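# Uncap the marker and place cap and marker on pads

## Task

Take the cap off the marker. Then set the cap down on the yellow pad and the marker on the blue pad. For each item, its centre must sit well inside its own pad, and at least half of its length must lie over that pad.

## Robot and tools

Robot: two yam_ultra arms, left_arm and right_arm, each with a six-joint arm and a two-finger gripper. The left arm's calibrated base is at (-0.003, +0.320, +0.038) m and the right arm's at (+0.038, -0.251, +0.049) m in the scene frame. Both bases are almost unrotated, and each has +z up.

Frames: the scene frame has its origin at table height, midway between the nominal bases. +x points out over the table, +z points up, and left_arm is on the +y side. Arm names do not match image left and right. Each arm reports its end_effector_position (metres) and end_effector_quat_wxyz in its own base frame, and its wrist camera pose is in that frame too. Fixed cameras and the table use the scene frame. Reported hand poses can be a few centimetres off, more when the arm reaches far. The gripper's fingers point along its +z and open along its y. The reported point lies between the finger pads, about 1 cm short of the tips.

Joint order, used in every row and in every per-joint list: shoulder (joint2), elbow (joint3), wrist roll (joint6), wrist pitch (joint4), waist (joint1), wrist yaw (joint5). Stated ranges in rad: waist -2.618 to 3.054, shoulder 0.000 to 3.142, elbow 0.000 to 3.142, wrist pitch -1.571 to 1.571, wrist yaw -1.571 to 1.571, wrist roll -2.094 to 2.094. A real limit may differ from these by up to 0.059 rad.

Row format: one flat list of 14 numbers covering both arms, each in [-1, 1]. It holds left_arm's six joint values followed by its opening, then right_arm's six joint values followed by its opening. Send all 14 even when only one arm moves. The joint values are offsets, not poses. They count from the Joint targets shown in the last result, never from the previous row. 1.0 equals 2.224 rad for shoulder, elbow and waist, and 8.485 rad for wrist pitch, yaw and roll. Sending the same offset again moves the joint further. The opening is absolute: +1 is fully open (pads 0.094 m apart) and -1 is closed. To hold a gripper as it is, send its current command again, because 0 means half-closed.

execute_actions(actions, cameras): actions is a list of actions. Each action is a table of up to 15 rows, and each row lasts one 1/30 s step. A table with fewer rows repeats its last row until the 15 steps are done, so one action takes 0.5 s. An empty list only returns the state and images. An action that pushes any joint more than 0.059 rad beyond its range is rejected for both arms. A malformed action, or a bad first action, voids the whole call. cameras picks which images come back: leave it out, or use null or ["all"], for every camera, and [] for none. The cameras are cam_head_left, cam_head_right, cam_high, cam_low, cam_left_wrist and cam_right_wrist, each 896x504.

move(target, speed, blend, opening_speed, blocking, cameras): target is either one 14-number row or a list of up to 15 rows. Every row is an offset from the same current Joint targets, not from the row before it. The joints follow synchronised paths, so the gripper travels along curves and does not avoid obstacles. speed is in rad/s for the joint that has the farthest to travel (0.01 to 12.57, default 0.5), given as one value or one per target. blend is in rad and rounds corners between targets. opening_speed is in units of the opening scale per second, minimum 0.2; use a low value to close gently on fragile items. Paths take at least 0.5 s and are cut off after 10 s. With blocking=false the call returns after about 0.5 s while the motion keeps going. The result adds a move: line whose values include done, off_target (at rest but more than 0.035 rad from target), moving, held or fault, and it can add limits=held. A done result does not rule out contact.

wait(seconds 0 to 10) lets the simulation run with the last commands held. stop brakes a running move, which needs some distance to do. zoom_image(camera, region [x0, y0, x1, y1] in pixels, at most 504x504) enlarges part of a camera's latest image. read_manual returns the licence text only. finished_scene ends the scene for good; before calling it, make sure both items rest in place without the robot holding them.

Result lines: Joint positions and Joint velocities give one block per arm in joint order (rad, rad/s), plus the finger gap in m. Joint targets is the base for your next offsets. Joint torques are in N m, positive toward larger angles, and numbers 1, 2 and 5 wrap at ±28. Tool commands shows the current gripper commands. grip_measured is on the opening scale; it reads slightly wide when empty and slightly narrow on a squeezed part. grip_effort_nm is the gripper motor effort, negative when closing, and it is not a pad force. "joint sent to its limit" means a joint was stopped at its end. "joint command not followed" means the clearance check changed that arm's targets. MOTOR HOT appears at 75 °C. OVER-TEMPERATURE FAULT at 90 °C folds that arm away for the rest of the scene.

Motion limits: on each step a target can lead the measured angle by at most 0.339 rad (big joints) or 2.2 rad (wrist joints). Targets that would move the gripper more than 200 mm are scaled back, so large motions can take several actions. If an arm is pushing against something, or has been dragged, command its targets back past its measured positions.

Avoid: dropping items or releasing them while they move, fast impacts and hard presses, anything leaving the table, and contact or squeezing between the two arms, which can fail the task. Also avoid long outstretched holds or straining toward unreachable poses, since these overheat motors. Grip hard objects by commanding somewhat below the measured width at first touch. Release by commanding well above grip_measured. Loose objects may occasionally get nudged by outside disturbances.

Each tool is called after "Call:" as name(argument=value, ...) on one line, values as JSON.

## Session

Call:
execute_actions(actions=[])

Scene clock: 0.00 s.
left_arm: end_effector_position=(+0.4179, +0.0030, +0.0713) grip_measured=+1.000 grip_effort_nm=n/a end_effector_quat_wxyz=(+0.556, -0.029, +0.829, +0.043) | right_arm: end_effector_position=(+0.4202, -0.0424, +0.1252) grip_measured=+1.000 grip_effort_nm=n/a end_effector_quat_wxyz=(+0.637, +0.129, +0.755, -0.092)
Joint names: [shoulder, elbow, wrist roll, wrist pitch, waist, wrist yaw]
Joint positions: left_arm=[1.711 0.453 -0.025 0.865 -0.065 -0.164 0.094] | right_arm=[1.677 0.437 0.089 1.056 0.042 0.348 0.094]
Joint velocities: within noise
Joint torques (N m): no reading
Heat: left arm: 30 °C; right arm: 28 °C.
Joint targets: left_arm=[1.702 0.461 -0.026 0.868 -0.065 -0.165] | right_arm=[1.667 0.444 0.089 1.061 0.042 0.350]
Tool commands: left_gripper/opening=+1.0 right_gripper/opening=+1.0

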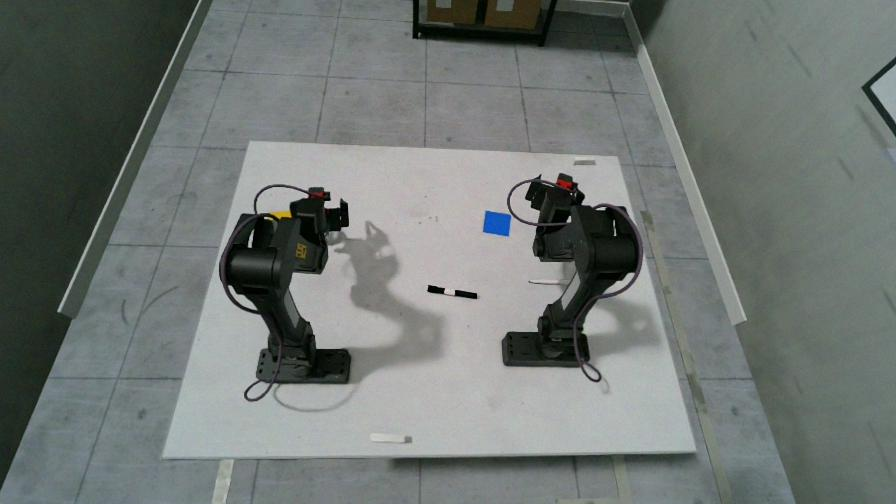

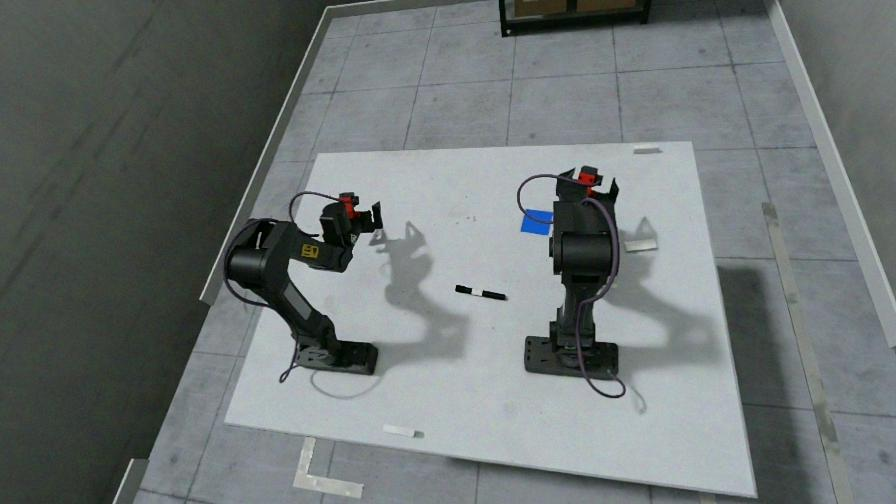

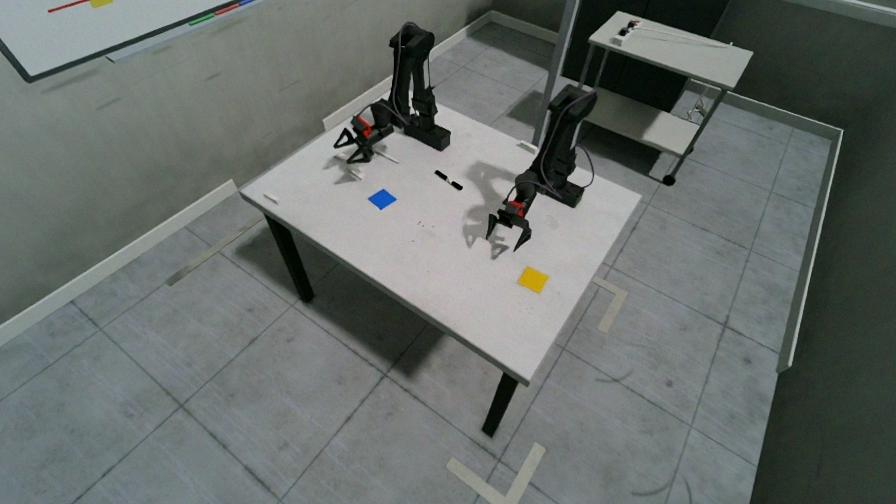

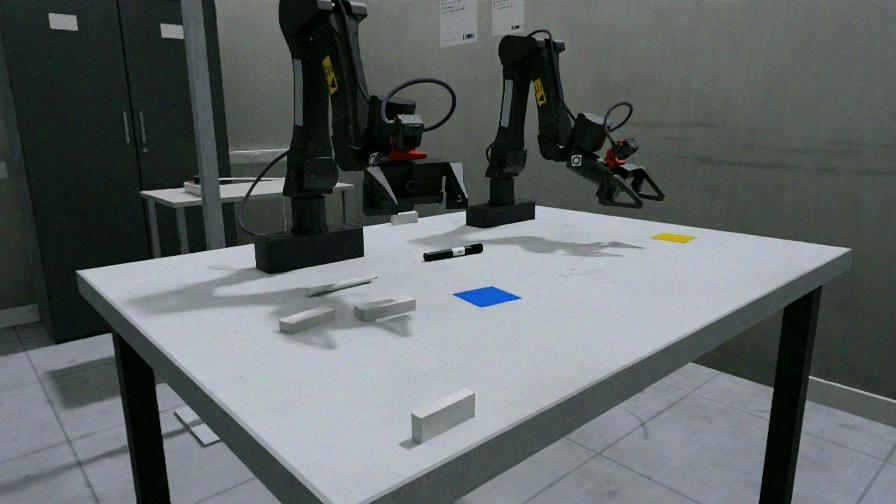

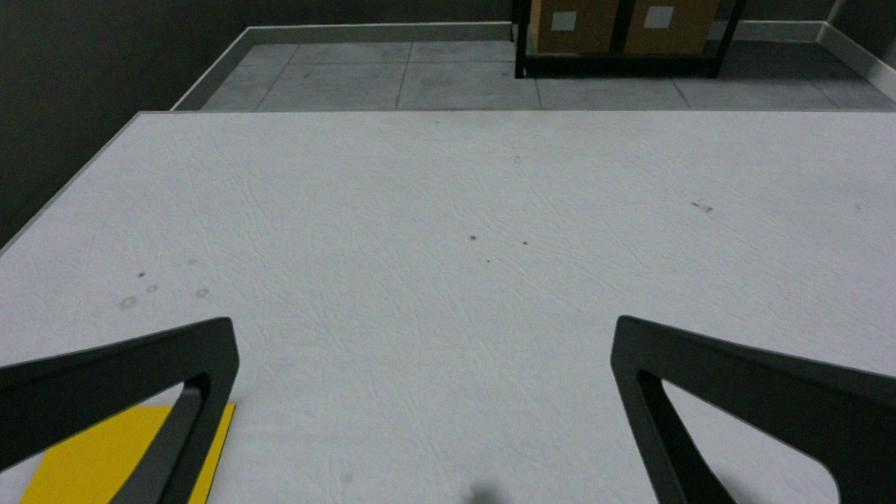

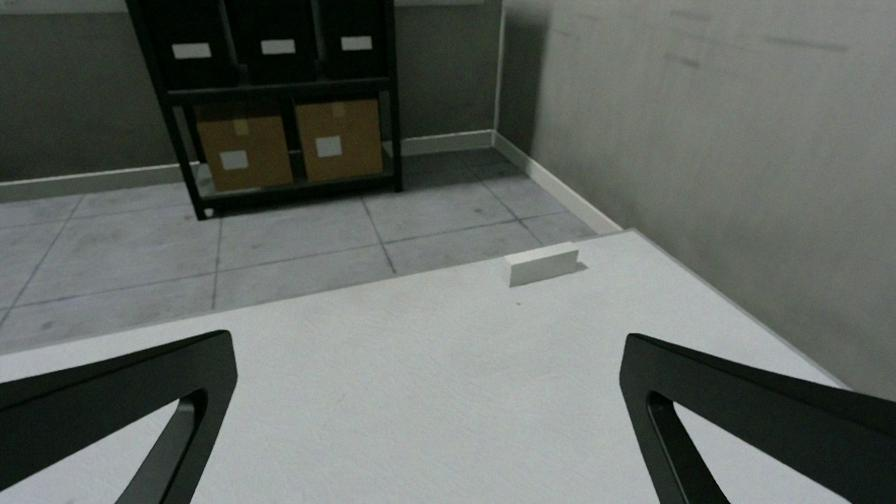

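Call:
zoom_image(camera="cam_head_left", region=[400, 260, 500, 320])

Call:
zoom_image(camera="cam_low", region=[400, 220, 520, 290])

Call:
zoom_image(camera="cam_high", region=[410, 150, 490, 200])

Call:
zoom_image(camera="cam_head_right", region=[430, 260, 530, 320])

Scaled by 5.040.

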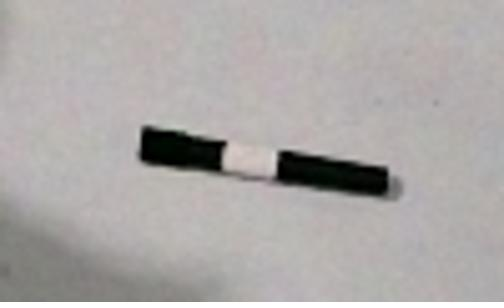

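Scaled by 4.200.

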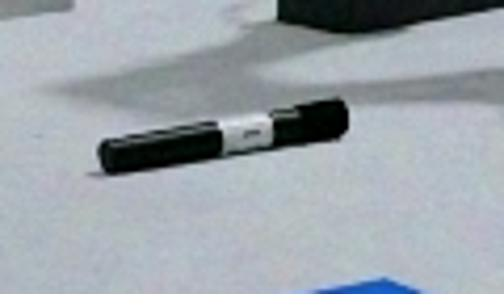

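Scaled by 6.300.

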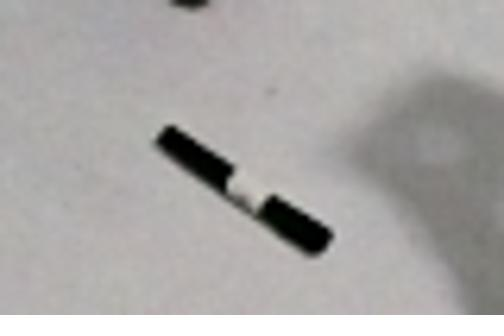

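Scaled by 5.040.

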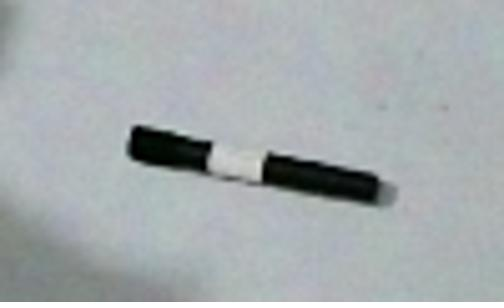

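Call:
move(target=[0, 0, 0, 0, 0, 0, 1.0, -0.1102, 0.2603, -0.07036, -0.26317, 0.3853, -0.04125, 0.3], speed=1.2)

Scene clock: 370.53 s.
left_arm: end_effector_position=(+0.4179, +0.0030, +0.0712) grip_measured=+1.000 grip_effort_nm=-0.002 end_effector_quat_wxyz=(+0.556, -0.029, +0.830, +0.043) | right_arm: end_effector_position=(+0.1409, +0.1721, +0.0780) grip_measured=+0.303 grip_effort_nm=-0.173 end_effector_quat_wxyz=(-0.022, -0.642, +0.766, -0.012)
Joint names: [shoulder, elbow, wrist roll, wrist pitch, waist, wrist yaw]
Joint positions: left_arm=[1.711 0.453 -0.025 0.864 -0.065 -0.164 0.094] | right_arm=[1.451 0.993 -0.502 -1.161 0.892 0.015 0.061]
Joint velocities: within noise
Joint torques (N m): left_arm=[-6.67 5.38 -0.03 1.82 -0.03 -0.07] | right_arm=[-6.69 7.6 -0.12 -0.06 0.58 -0.18]
Heat: left arm: 34 °C; right arm: 41 °C.
Joint targets: left_arm=[1.702 0.461 -0.026 0.867 -0.065 -0.165] | right_arm=[1.422 1.023 -0.508 -1.171 0.899 0.000]
move: done

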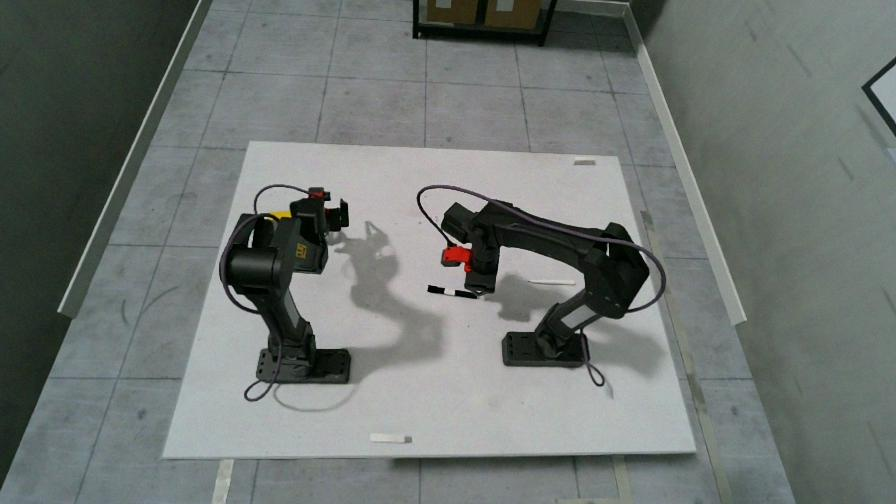

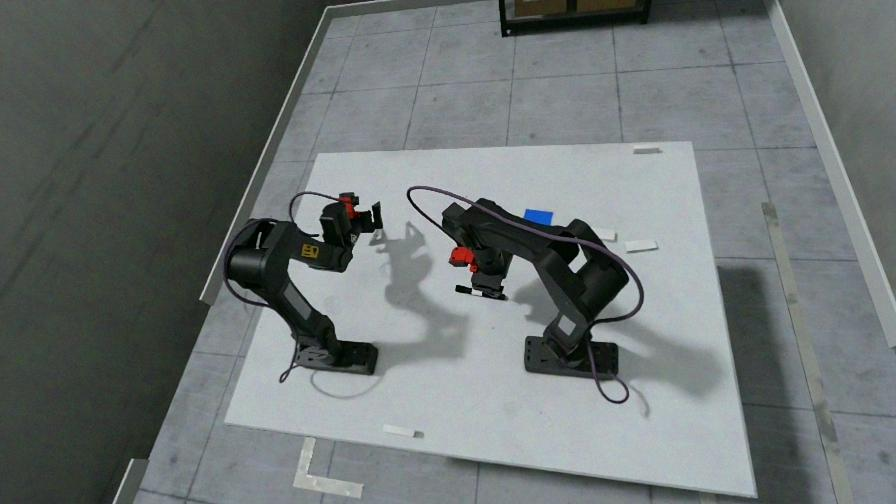

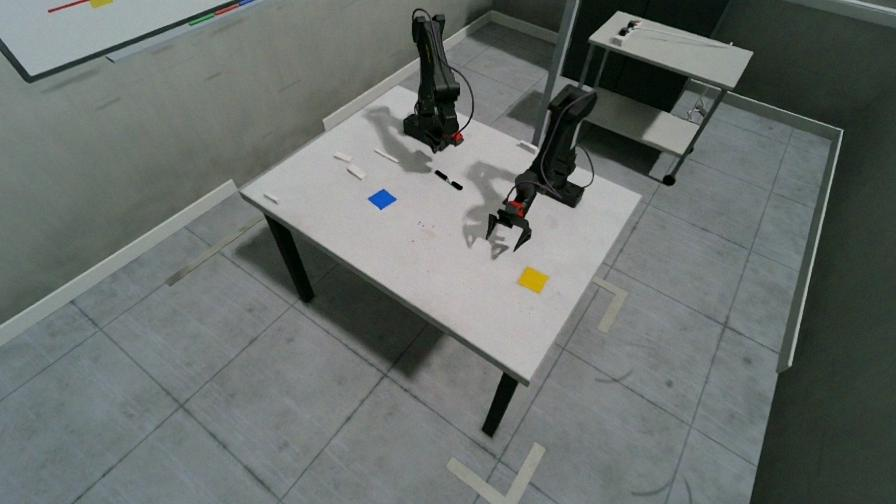

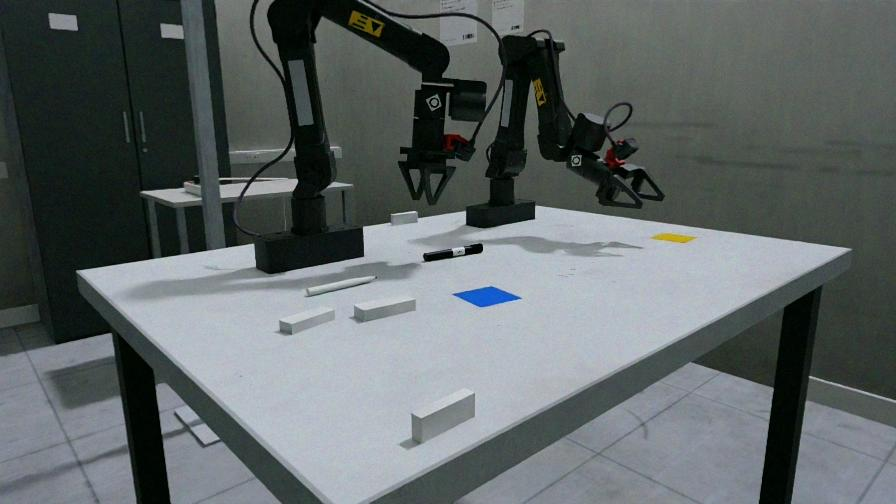

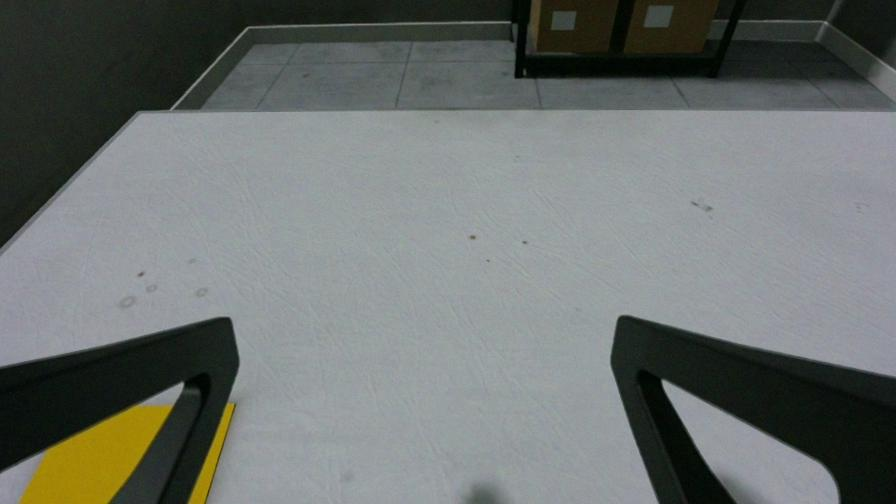

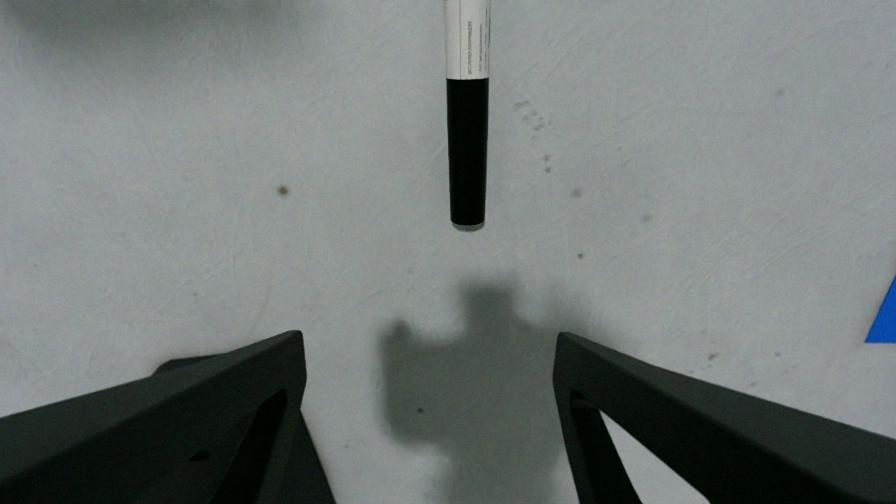

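Call:
move(target=[0, 0, 0, 0, 0, 0, 1.0, 0.0841, -0.0778, -0.00519, 0.04808, -0.00495, -0.00177, 0.3], speed=0.4, cameras=["cam_right_wrist", "cam_low"])

Scene clock: 426.63 s.
left_arm: end_effector_position=(+0.4179, +0.0030, +0.0712) grip_measured=+1.000 grip_effort_nm=-0.002 end_effector_quat_wxyz=(+0.556, -0.029, +0.830, +0.043) | right_arm: end_effector_position=(+0.1628, +0.2031, +0.0136) grip_measured=+0.303 grip_effort_nm=-0.178 end_effector_quat_wxyz=(+0.024, -0.659, +0.752, +0.003)
Joint names: [shoulder, elbow, wrist roll, wrist pitch, waist, wrist yaw]
Joint positions: left_arm=[1.711 0.453 -0.025 0.864 -0.065 -0.164 0.094] | right_arm=[1.598 0.859 -0.546 -0.784 0.892 0.002 0.061]
Joint velocities: within noise
Joint torques (N m): left_arm=[-6.57 5.18 -0.03 1.83 -0.05 -0.07] | right_arm=[-4.48 4.05 -0.12 0.39 -0.47 -0.17]
Heat: left arm: 34 °C; right arm: 34 °C.
Joint targets: left_arm=[1.702 0.461 -0.026 0.867 -0.065 -0.165] | right_arm=[1.609 0.850 -0.552 -0.763 0.888 -0.015]
move: done
Images, in order (width x height): cam_low 896x504, cam_right_wrist 896x504.

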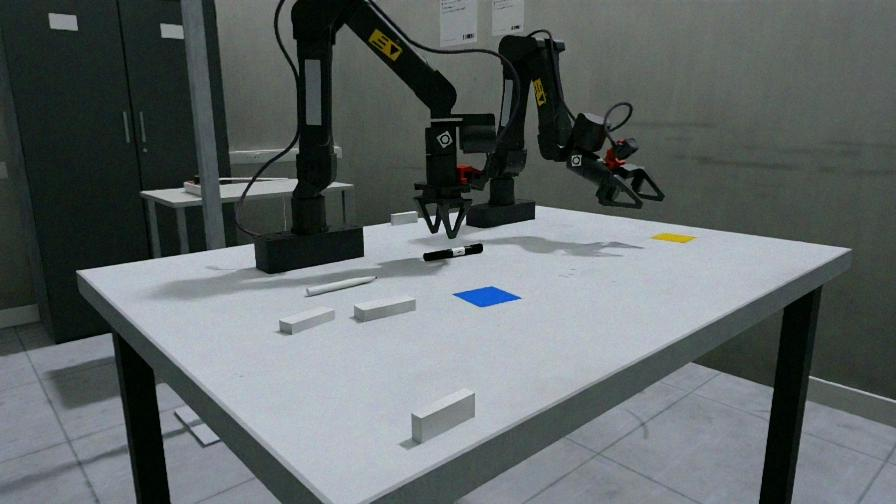

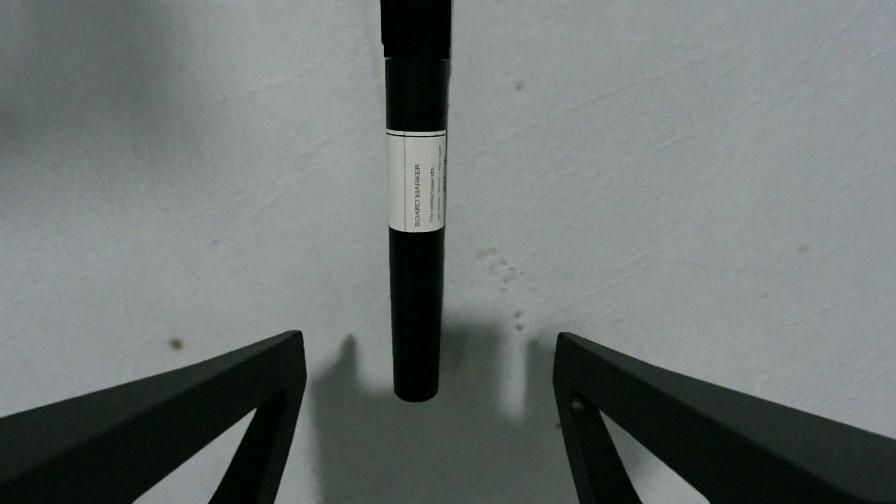

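Call:
move(target=[0, 0, 0, 0, 0, 0, 1.0, 0.0647, -0.0366, 0.0018, 0.0211, 0.0063, 0, 0.3], speed=0.25, cameras=["cam_right_wrist", "cam_low"])

Scene clock: 487.73 s.
left_arm: end_effector_position=(+0.4179, +0.0030, +0.0712) grip_measured=+1.000 grip_effort_nm=-0.002 end_effector_quat_wxyz=(+0.556, -0.029, +0.830, +0.043) | right_arm: end_effector_position=(+0.1573, +0.1970, -0.0324) grip_measured=+0.303 grip_effort_nm=-0.164 end_effector_quat_wxyz=(-0.003, -0.657, +0.754, -0.001)
Joint names: [shoulder, elbow, wrist roll, wrist pitch, waist, wrist yaw]
Joint positions: left_arm=[1.711 0.453 -0.025 0.864 -0.065 -0.164 0.094] | right_arm=[1.729 0.784 -0.54 -0.632 0.894 0.002 0.061]
Joint velocities: within noise
Joint torques (N m): left_arm=[-6.49 5.18 -0.02 1.83 -0.14 -0.06] | right_arm=[-3.92 2.8 0.01 0.53 0.72 -0.17]
Heat: left arm: 35 °C; right arm: 33 °C.
Joint targets: left_arm=[1.702 0.461 -0.026 0.867 -0.065 -0.165] | right_arm=[1.753 0.769 -0.537 -0.585 0.902 -0.015]
move: off_target (right_arm); right_arm: the wrist pitch is farthest, 0.048 rad from its target
Images, in order (width x height): cam_low 896x504, cam_right_wrist 896x504.

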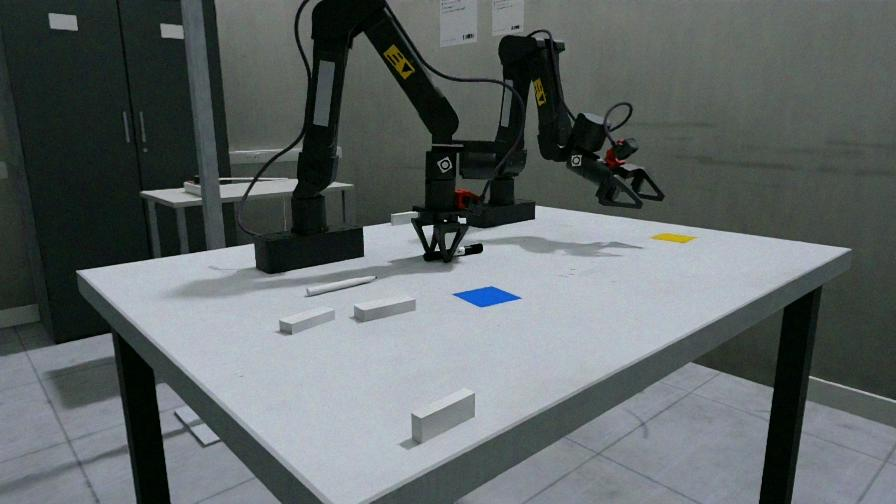

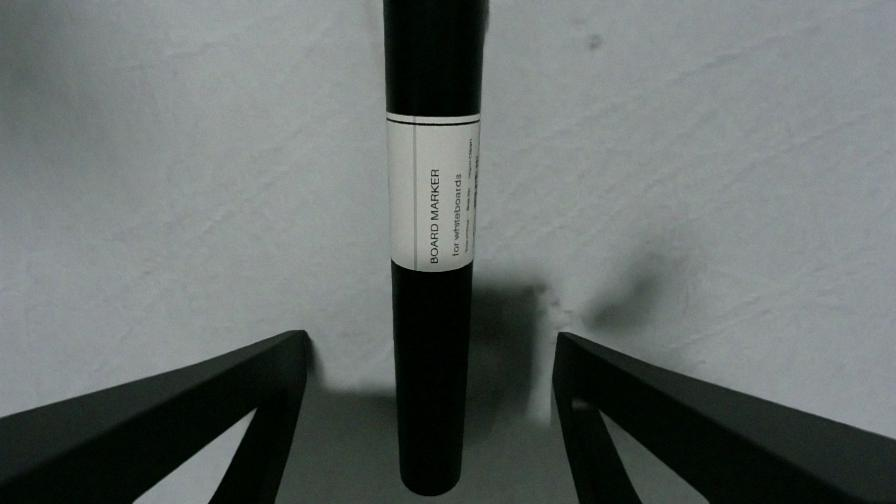

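Call:
zoom_image(camera="cam_low", region=[390, 190, 500, 280])

Scaled by 4.582.

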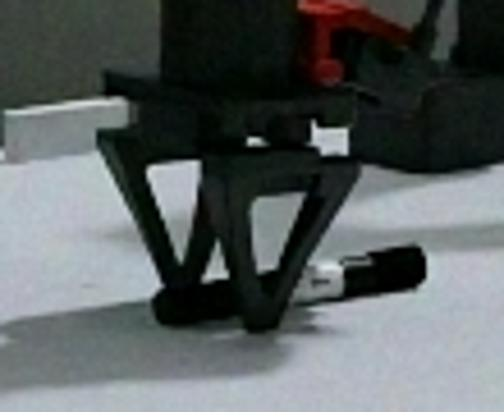

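Call:
move(target=[[0, 0, 0, 0, 0, 0, 1.0, -0.0036, 0.0027, 0, -0.0018, 0, 0, -0.85], [0, 0, 0, 0, 0, 0, 1.0, -0.1158, 0.1317, 0, -0.0593, 0, 0, -0.85]], speed=0.5, opening_speed=0.9, cameras=["cam_right_wrist", "cam_low", "cam_high"])

Scene clock: 560.07 s.
left_arm: end_effector_position=(+0.4179, +0.0030, +0.0712) grip_measured=+1.000 grip_effort_nm=-0.007 end_effector_quat_wxyz=(+0.556, -0.029, +0.830, +0.043) | right_arm: end_effector_position=(+0.1578, +0.1978, +0.0722) grip_measured=-0.662 grip_effort_nm=-1.043 end_effector_quat_wxyz=(+0.003, -0.657, +0.754, +0.000)
Joint names: [shoulder, elbow, wrist roll, wrist pitch, waist, wrist yaw]
Joint positions: left_arm=[1.711 0.453 -0.025 0.864 -0.065 -0.164 0.094] | right_arm=[1.523 1.035 -0.539 -1.078 0.894 0.001 0.016]
Joint velocities: within noise
Joint torques (N m): left_arm=[-6.67 5.3 0 1.83 -0.02 -0.04] | right_arm=[-7.21 7.3 0 -0.02 0.64 -0.19]
Heat: left arm: 35 °C; right arm: 31 °C.
Joint targets: left_arm=[1.702 0.461 -0.026 0.867 -0.065 -0.165] | right_arm=[1.495 1.062 -0.537 -1.087 0.902 -0.015]
move: done
Images, in order (width x height): cam_high 896x504, cam_low 896x504, cam_right_wrist 896x504.

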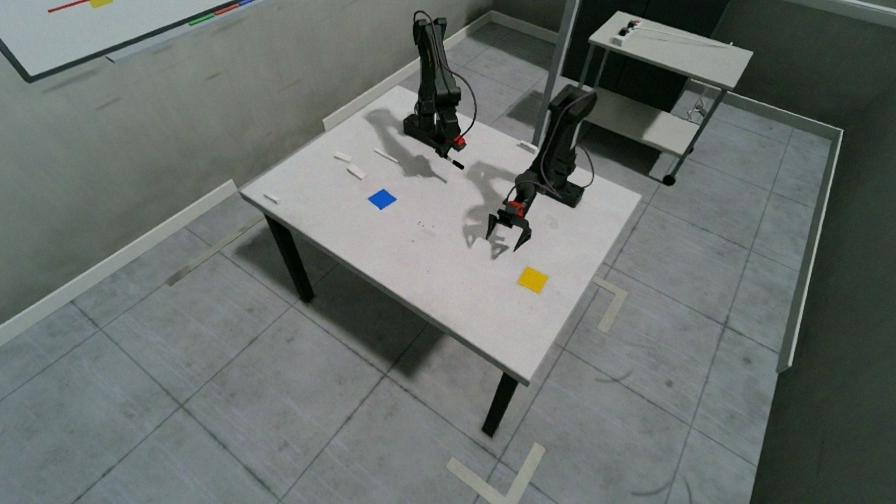

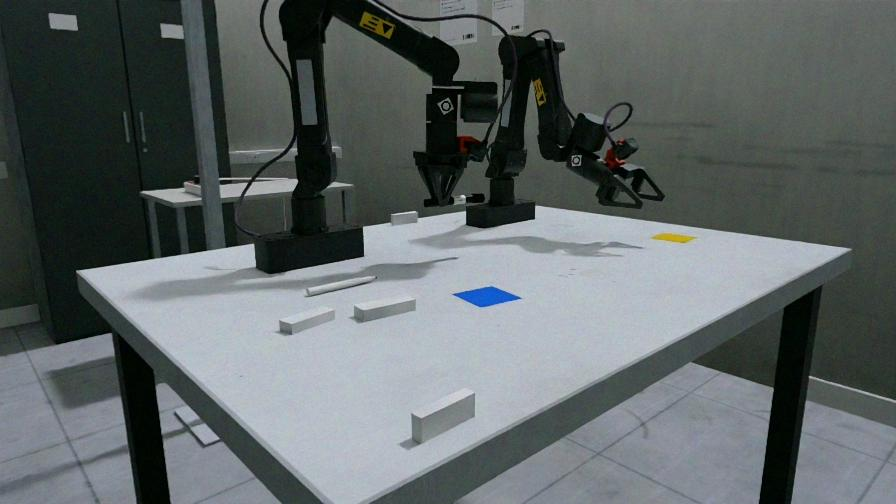

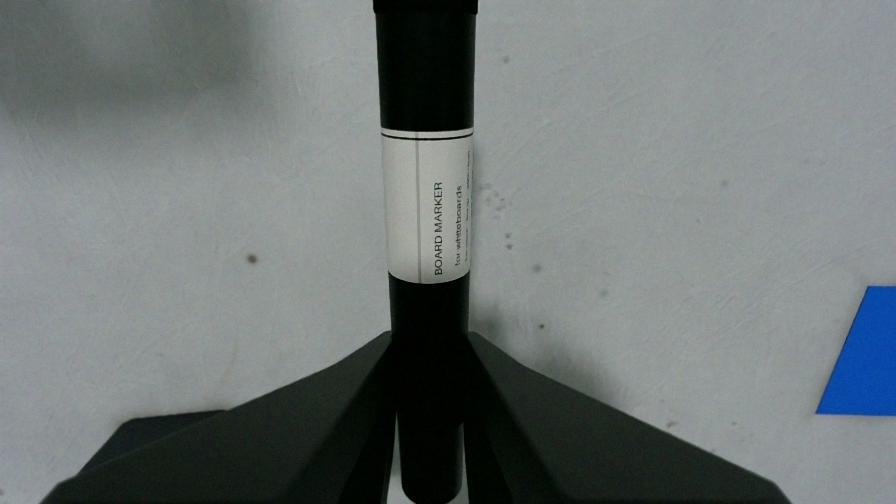

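Call:
move(target=[-0.4717, -0.0409, 0.0031, -0.0693, -0.3035, 0.0204, 0.0, 0.0261, -0.3442, 0.0633, 0.2754, -0.0495, 0.0006, -0.85], speed=1.0)

Scene clock: 609.20 s.
left_arm: end_effector_position=(+0.2323, -0.2090, +0.2737) grip_measured=+0.003 grip_effort_nm=-0.154 end_effector_quat_wxyz=(+0.660, +0.253, +0.659, -0.257) | right_arm: end_effector_position=(+0.2771, +0.2859, +0.1672) grip_measured=-0.662 grip_effort_nm=-1.038 end_effector_quat_wxyz=(+0.648, -0.280, +0.655, +0.270)
Joint names: [shoulder, elbow, wrist roll, wrist pitch, waist, wrist yaw]
Joint positions: left_arm=[0.662 0.39 -0.006 0.274 -0.734 0.004 0.047] | right_arm=[1.54 0.306 -0.008 1.218 0.799 0.001 0.016]
Joint velocities: within noise
Joint torques (N m): left_arm=[-0.61 5.91 0.04 1.92 -0.55 0.02] | right_arm=[-3.43 3.54 0.06 1.84 -0.75 -0.15]
Heat: left arm: 35 °C; right arm: 31 °C.
Joint targets: left_arm=[0.652 0.370 0.001 0.279 -0.740 0.008] | right_arm=[1.554 0.296 0.000 1.249 0.792 -0.010]
move: done

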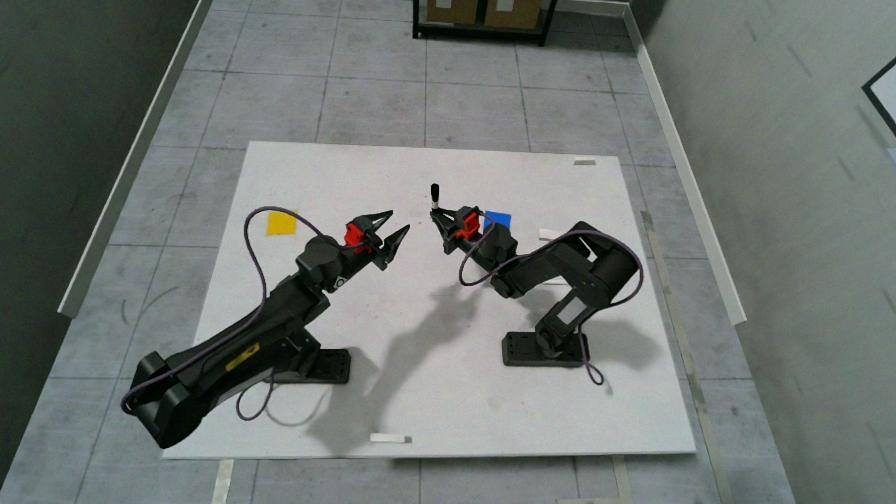

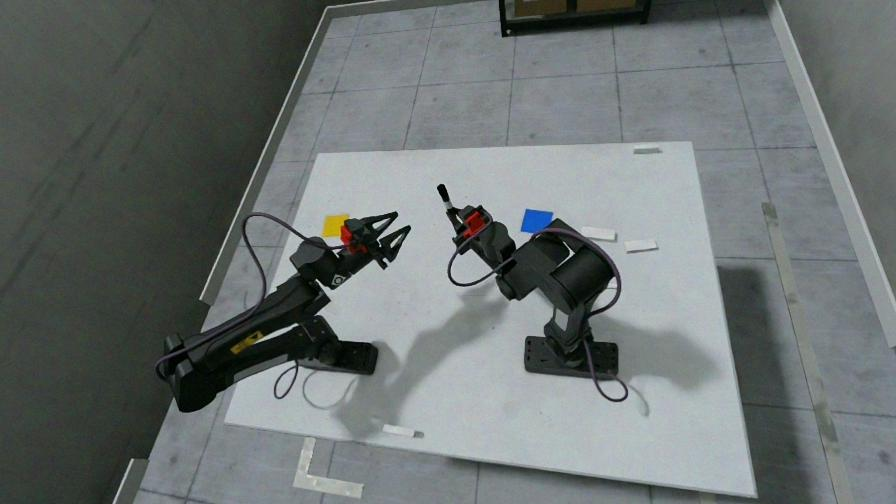

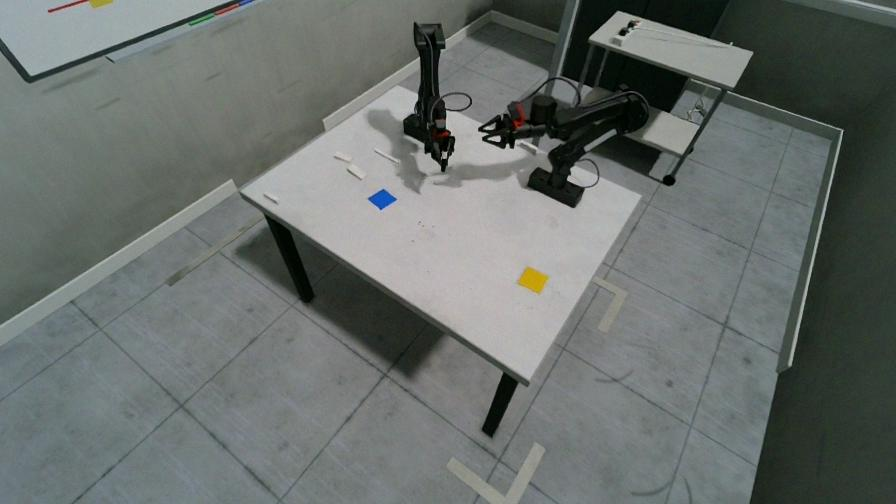

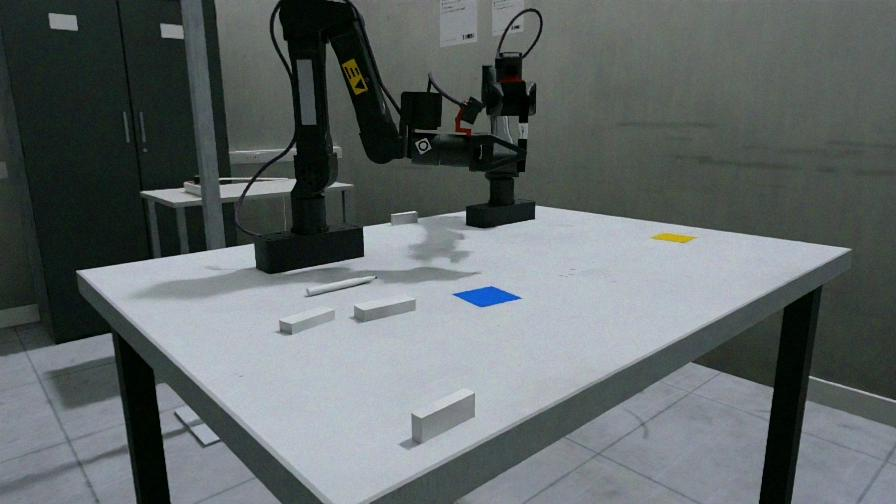

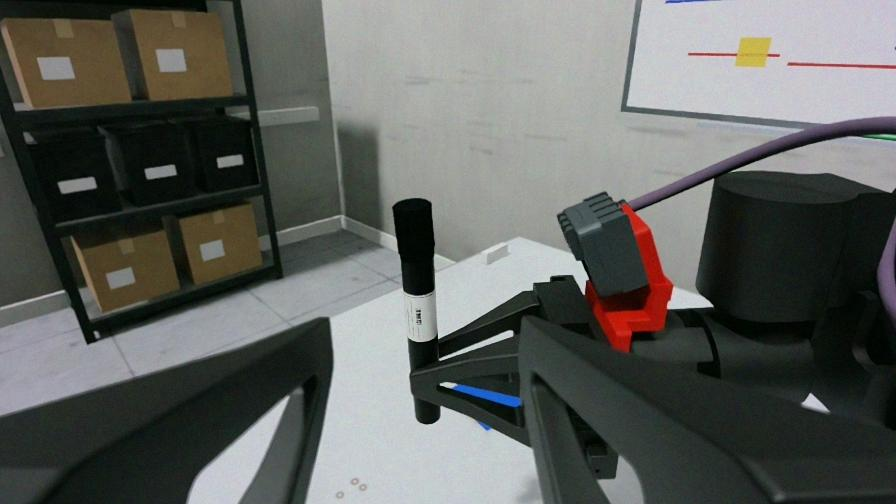

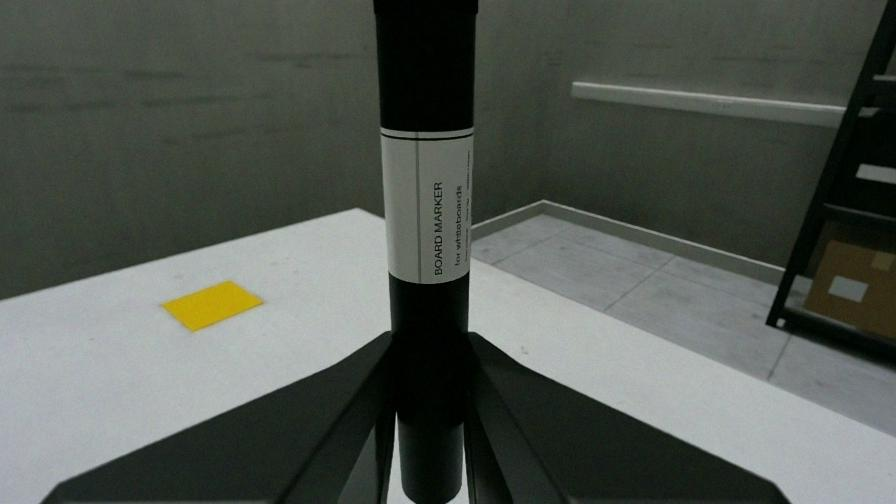

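Call:
zoom_image(camera="cam_left_wrist", region=[350, 180, 490, 440])

Scaled by 1.938.

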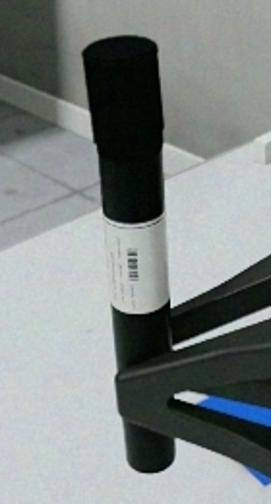

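Call:
move(target=[0.2172, 0.0877, 0, 0.0370, 0.0126, 0, 0.0, 0, 0, 0, 0.00648, 0, 0, -0.85], speed=0.5, cameras=["cam_left_wrist", "cam_right_wrist", "cam_low", "cam_head_left"])

Call:
zoom_image(camera="cam_left_wrist", region=[330, 130, 530, 500])

Scene clock: 679.57 s.
left_arm: end_effector_position=(+0.2949, -0.2579, +0.2564) grip_measured=+0.003 grip_effort_nm=-0.149 end_effector_quat_wxyz=(+0.648, +0.253, +0.675, -0.247) | right_arm: end_effector_position=(+0.2770, +0.2858, +0.1799) grip_measured=-0.662 grip_effort_nm=-1.043 end_effector_quat_wxyz=(+0.664, -0.272, +0.639, +0.277)
Joint names: [shoulder, elbow, wrist roll, wrist pitch, waist, wrist yaw]
Joint positions: left_arm=[1.134 0.522 -0.005 0.573 -0.718 0.006 0.047] | right_arm=[1.54 0.306 -0.008 1.269 0.799 0.001 0.016]
Joint velocities: within noise
Joint torques (N m): left_arm=[-2.95 11.47 0.03 2.09 0.54 -0.01] | right_arm=[-3.36 3.59 0.07 1.85 -0.65 -0.15]
Heat: left arm: 35 °C; right arm: 41 °C.
Joint targets: left_arm=[1.135 0.565 0.001 0.593 -0.712 0.008] | right_arm=[1.554 0.296 0.000 1.304 0.792 -0.010]
move: off_target (left_arm); left_arm: the elbow is farthest, 0.043 rad from its target
Images, in order (width x height): cam_head_left 896x504, cam_low 896x504, cam_left_wrist 896x504, cam_right_wrist 896x504.

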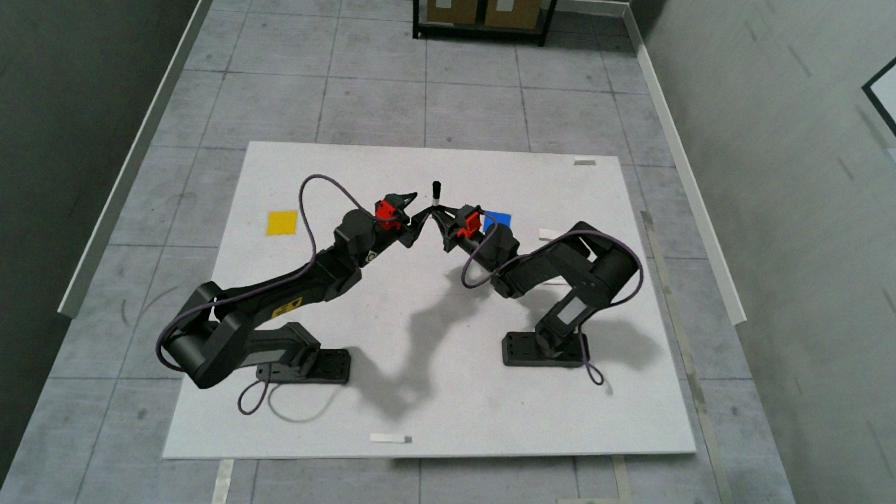

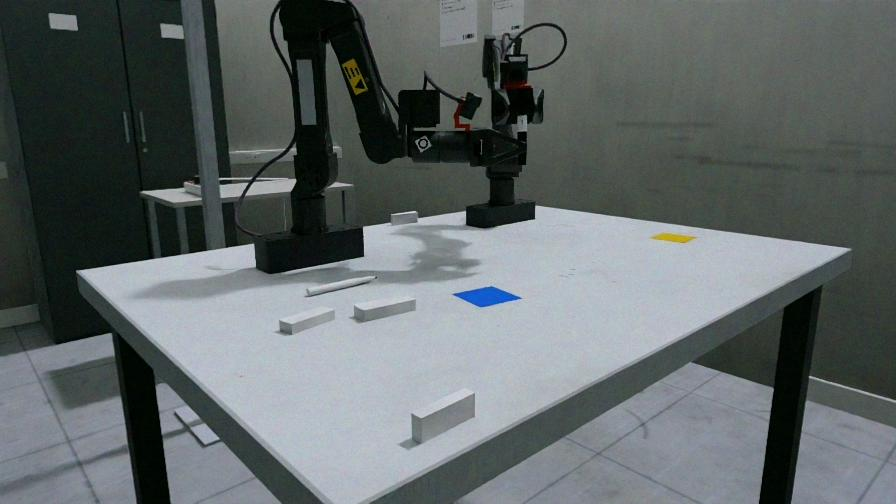

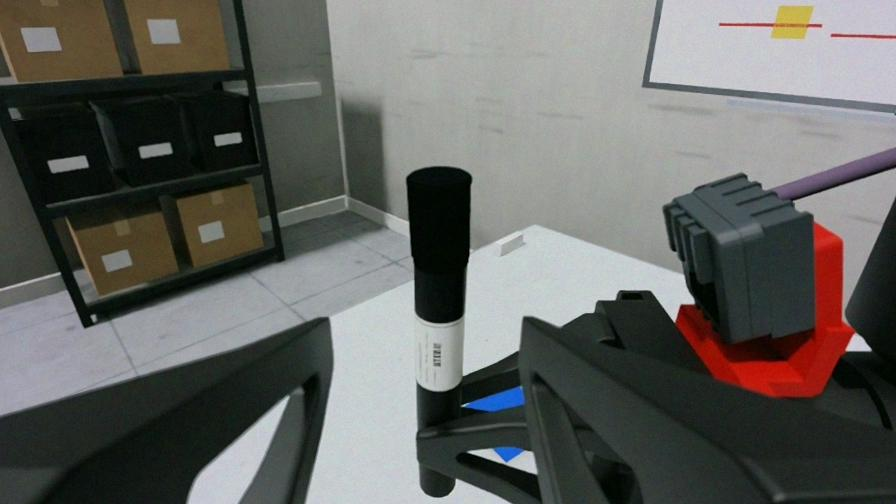

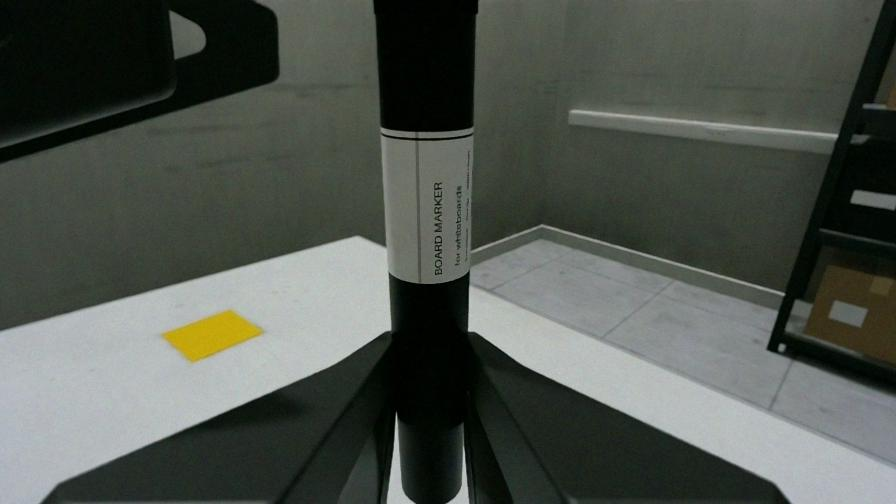

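Scaled by 1.362.

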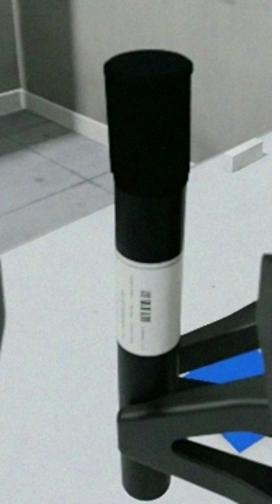

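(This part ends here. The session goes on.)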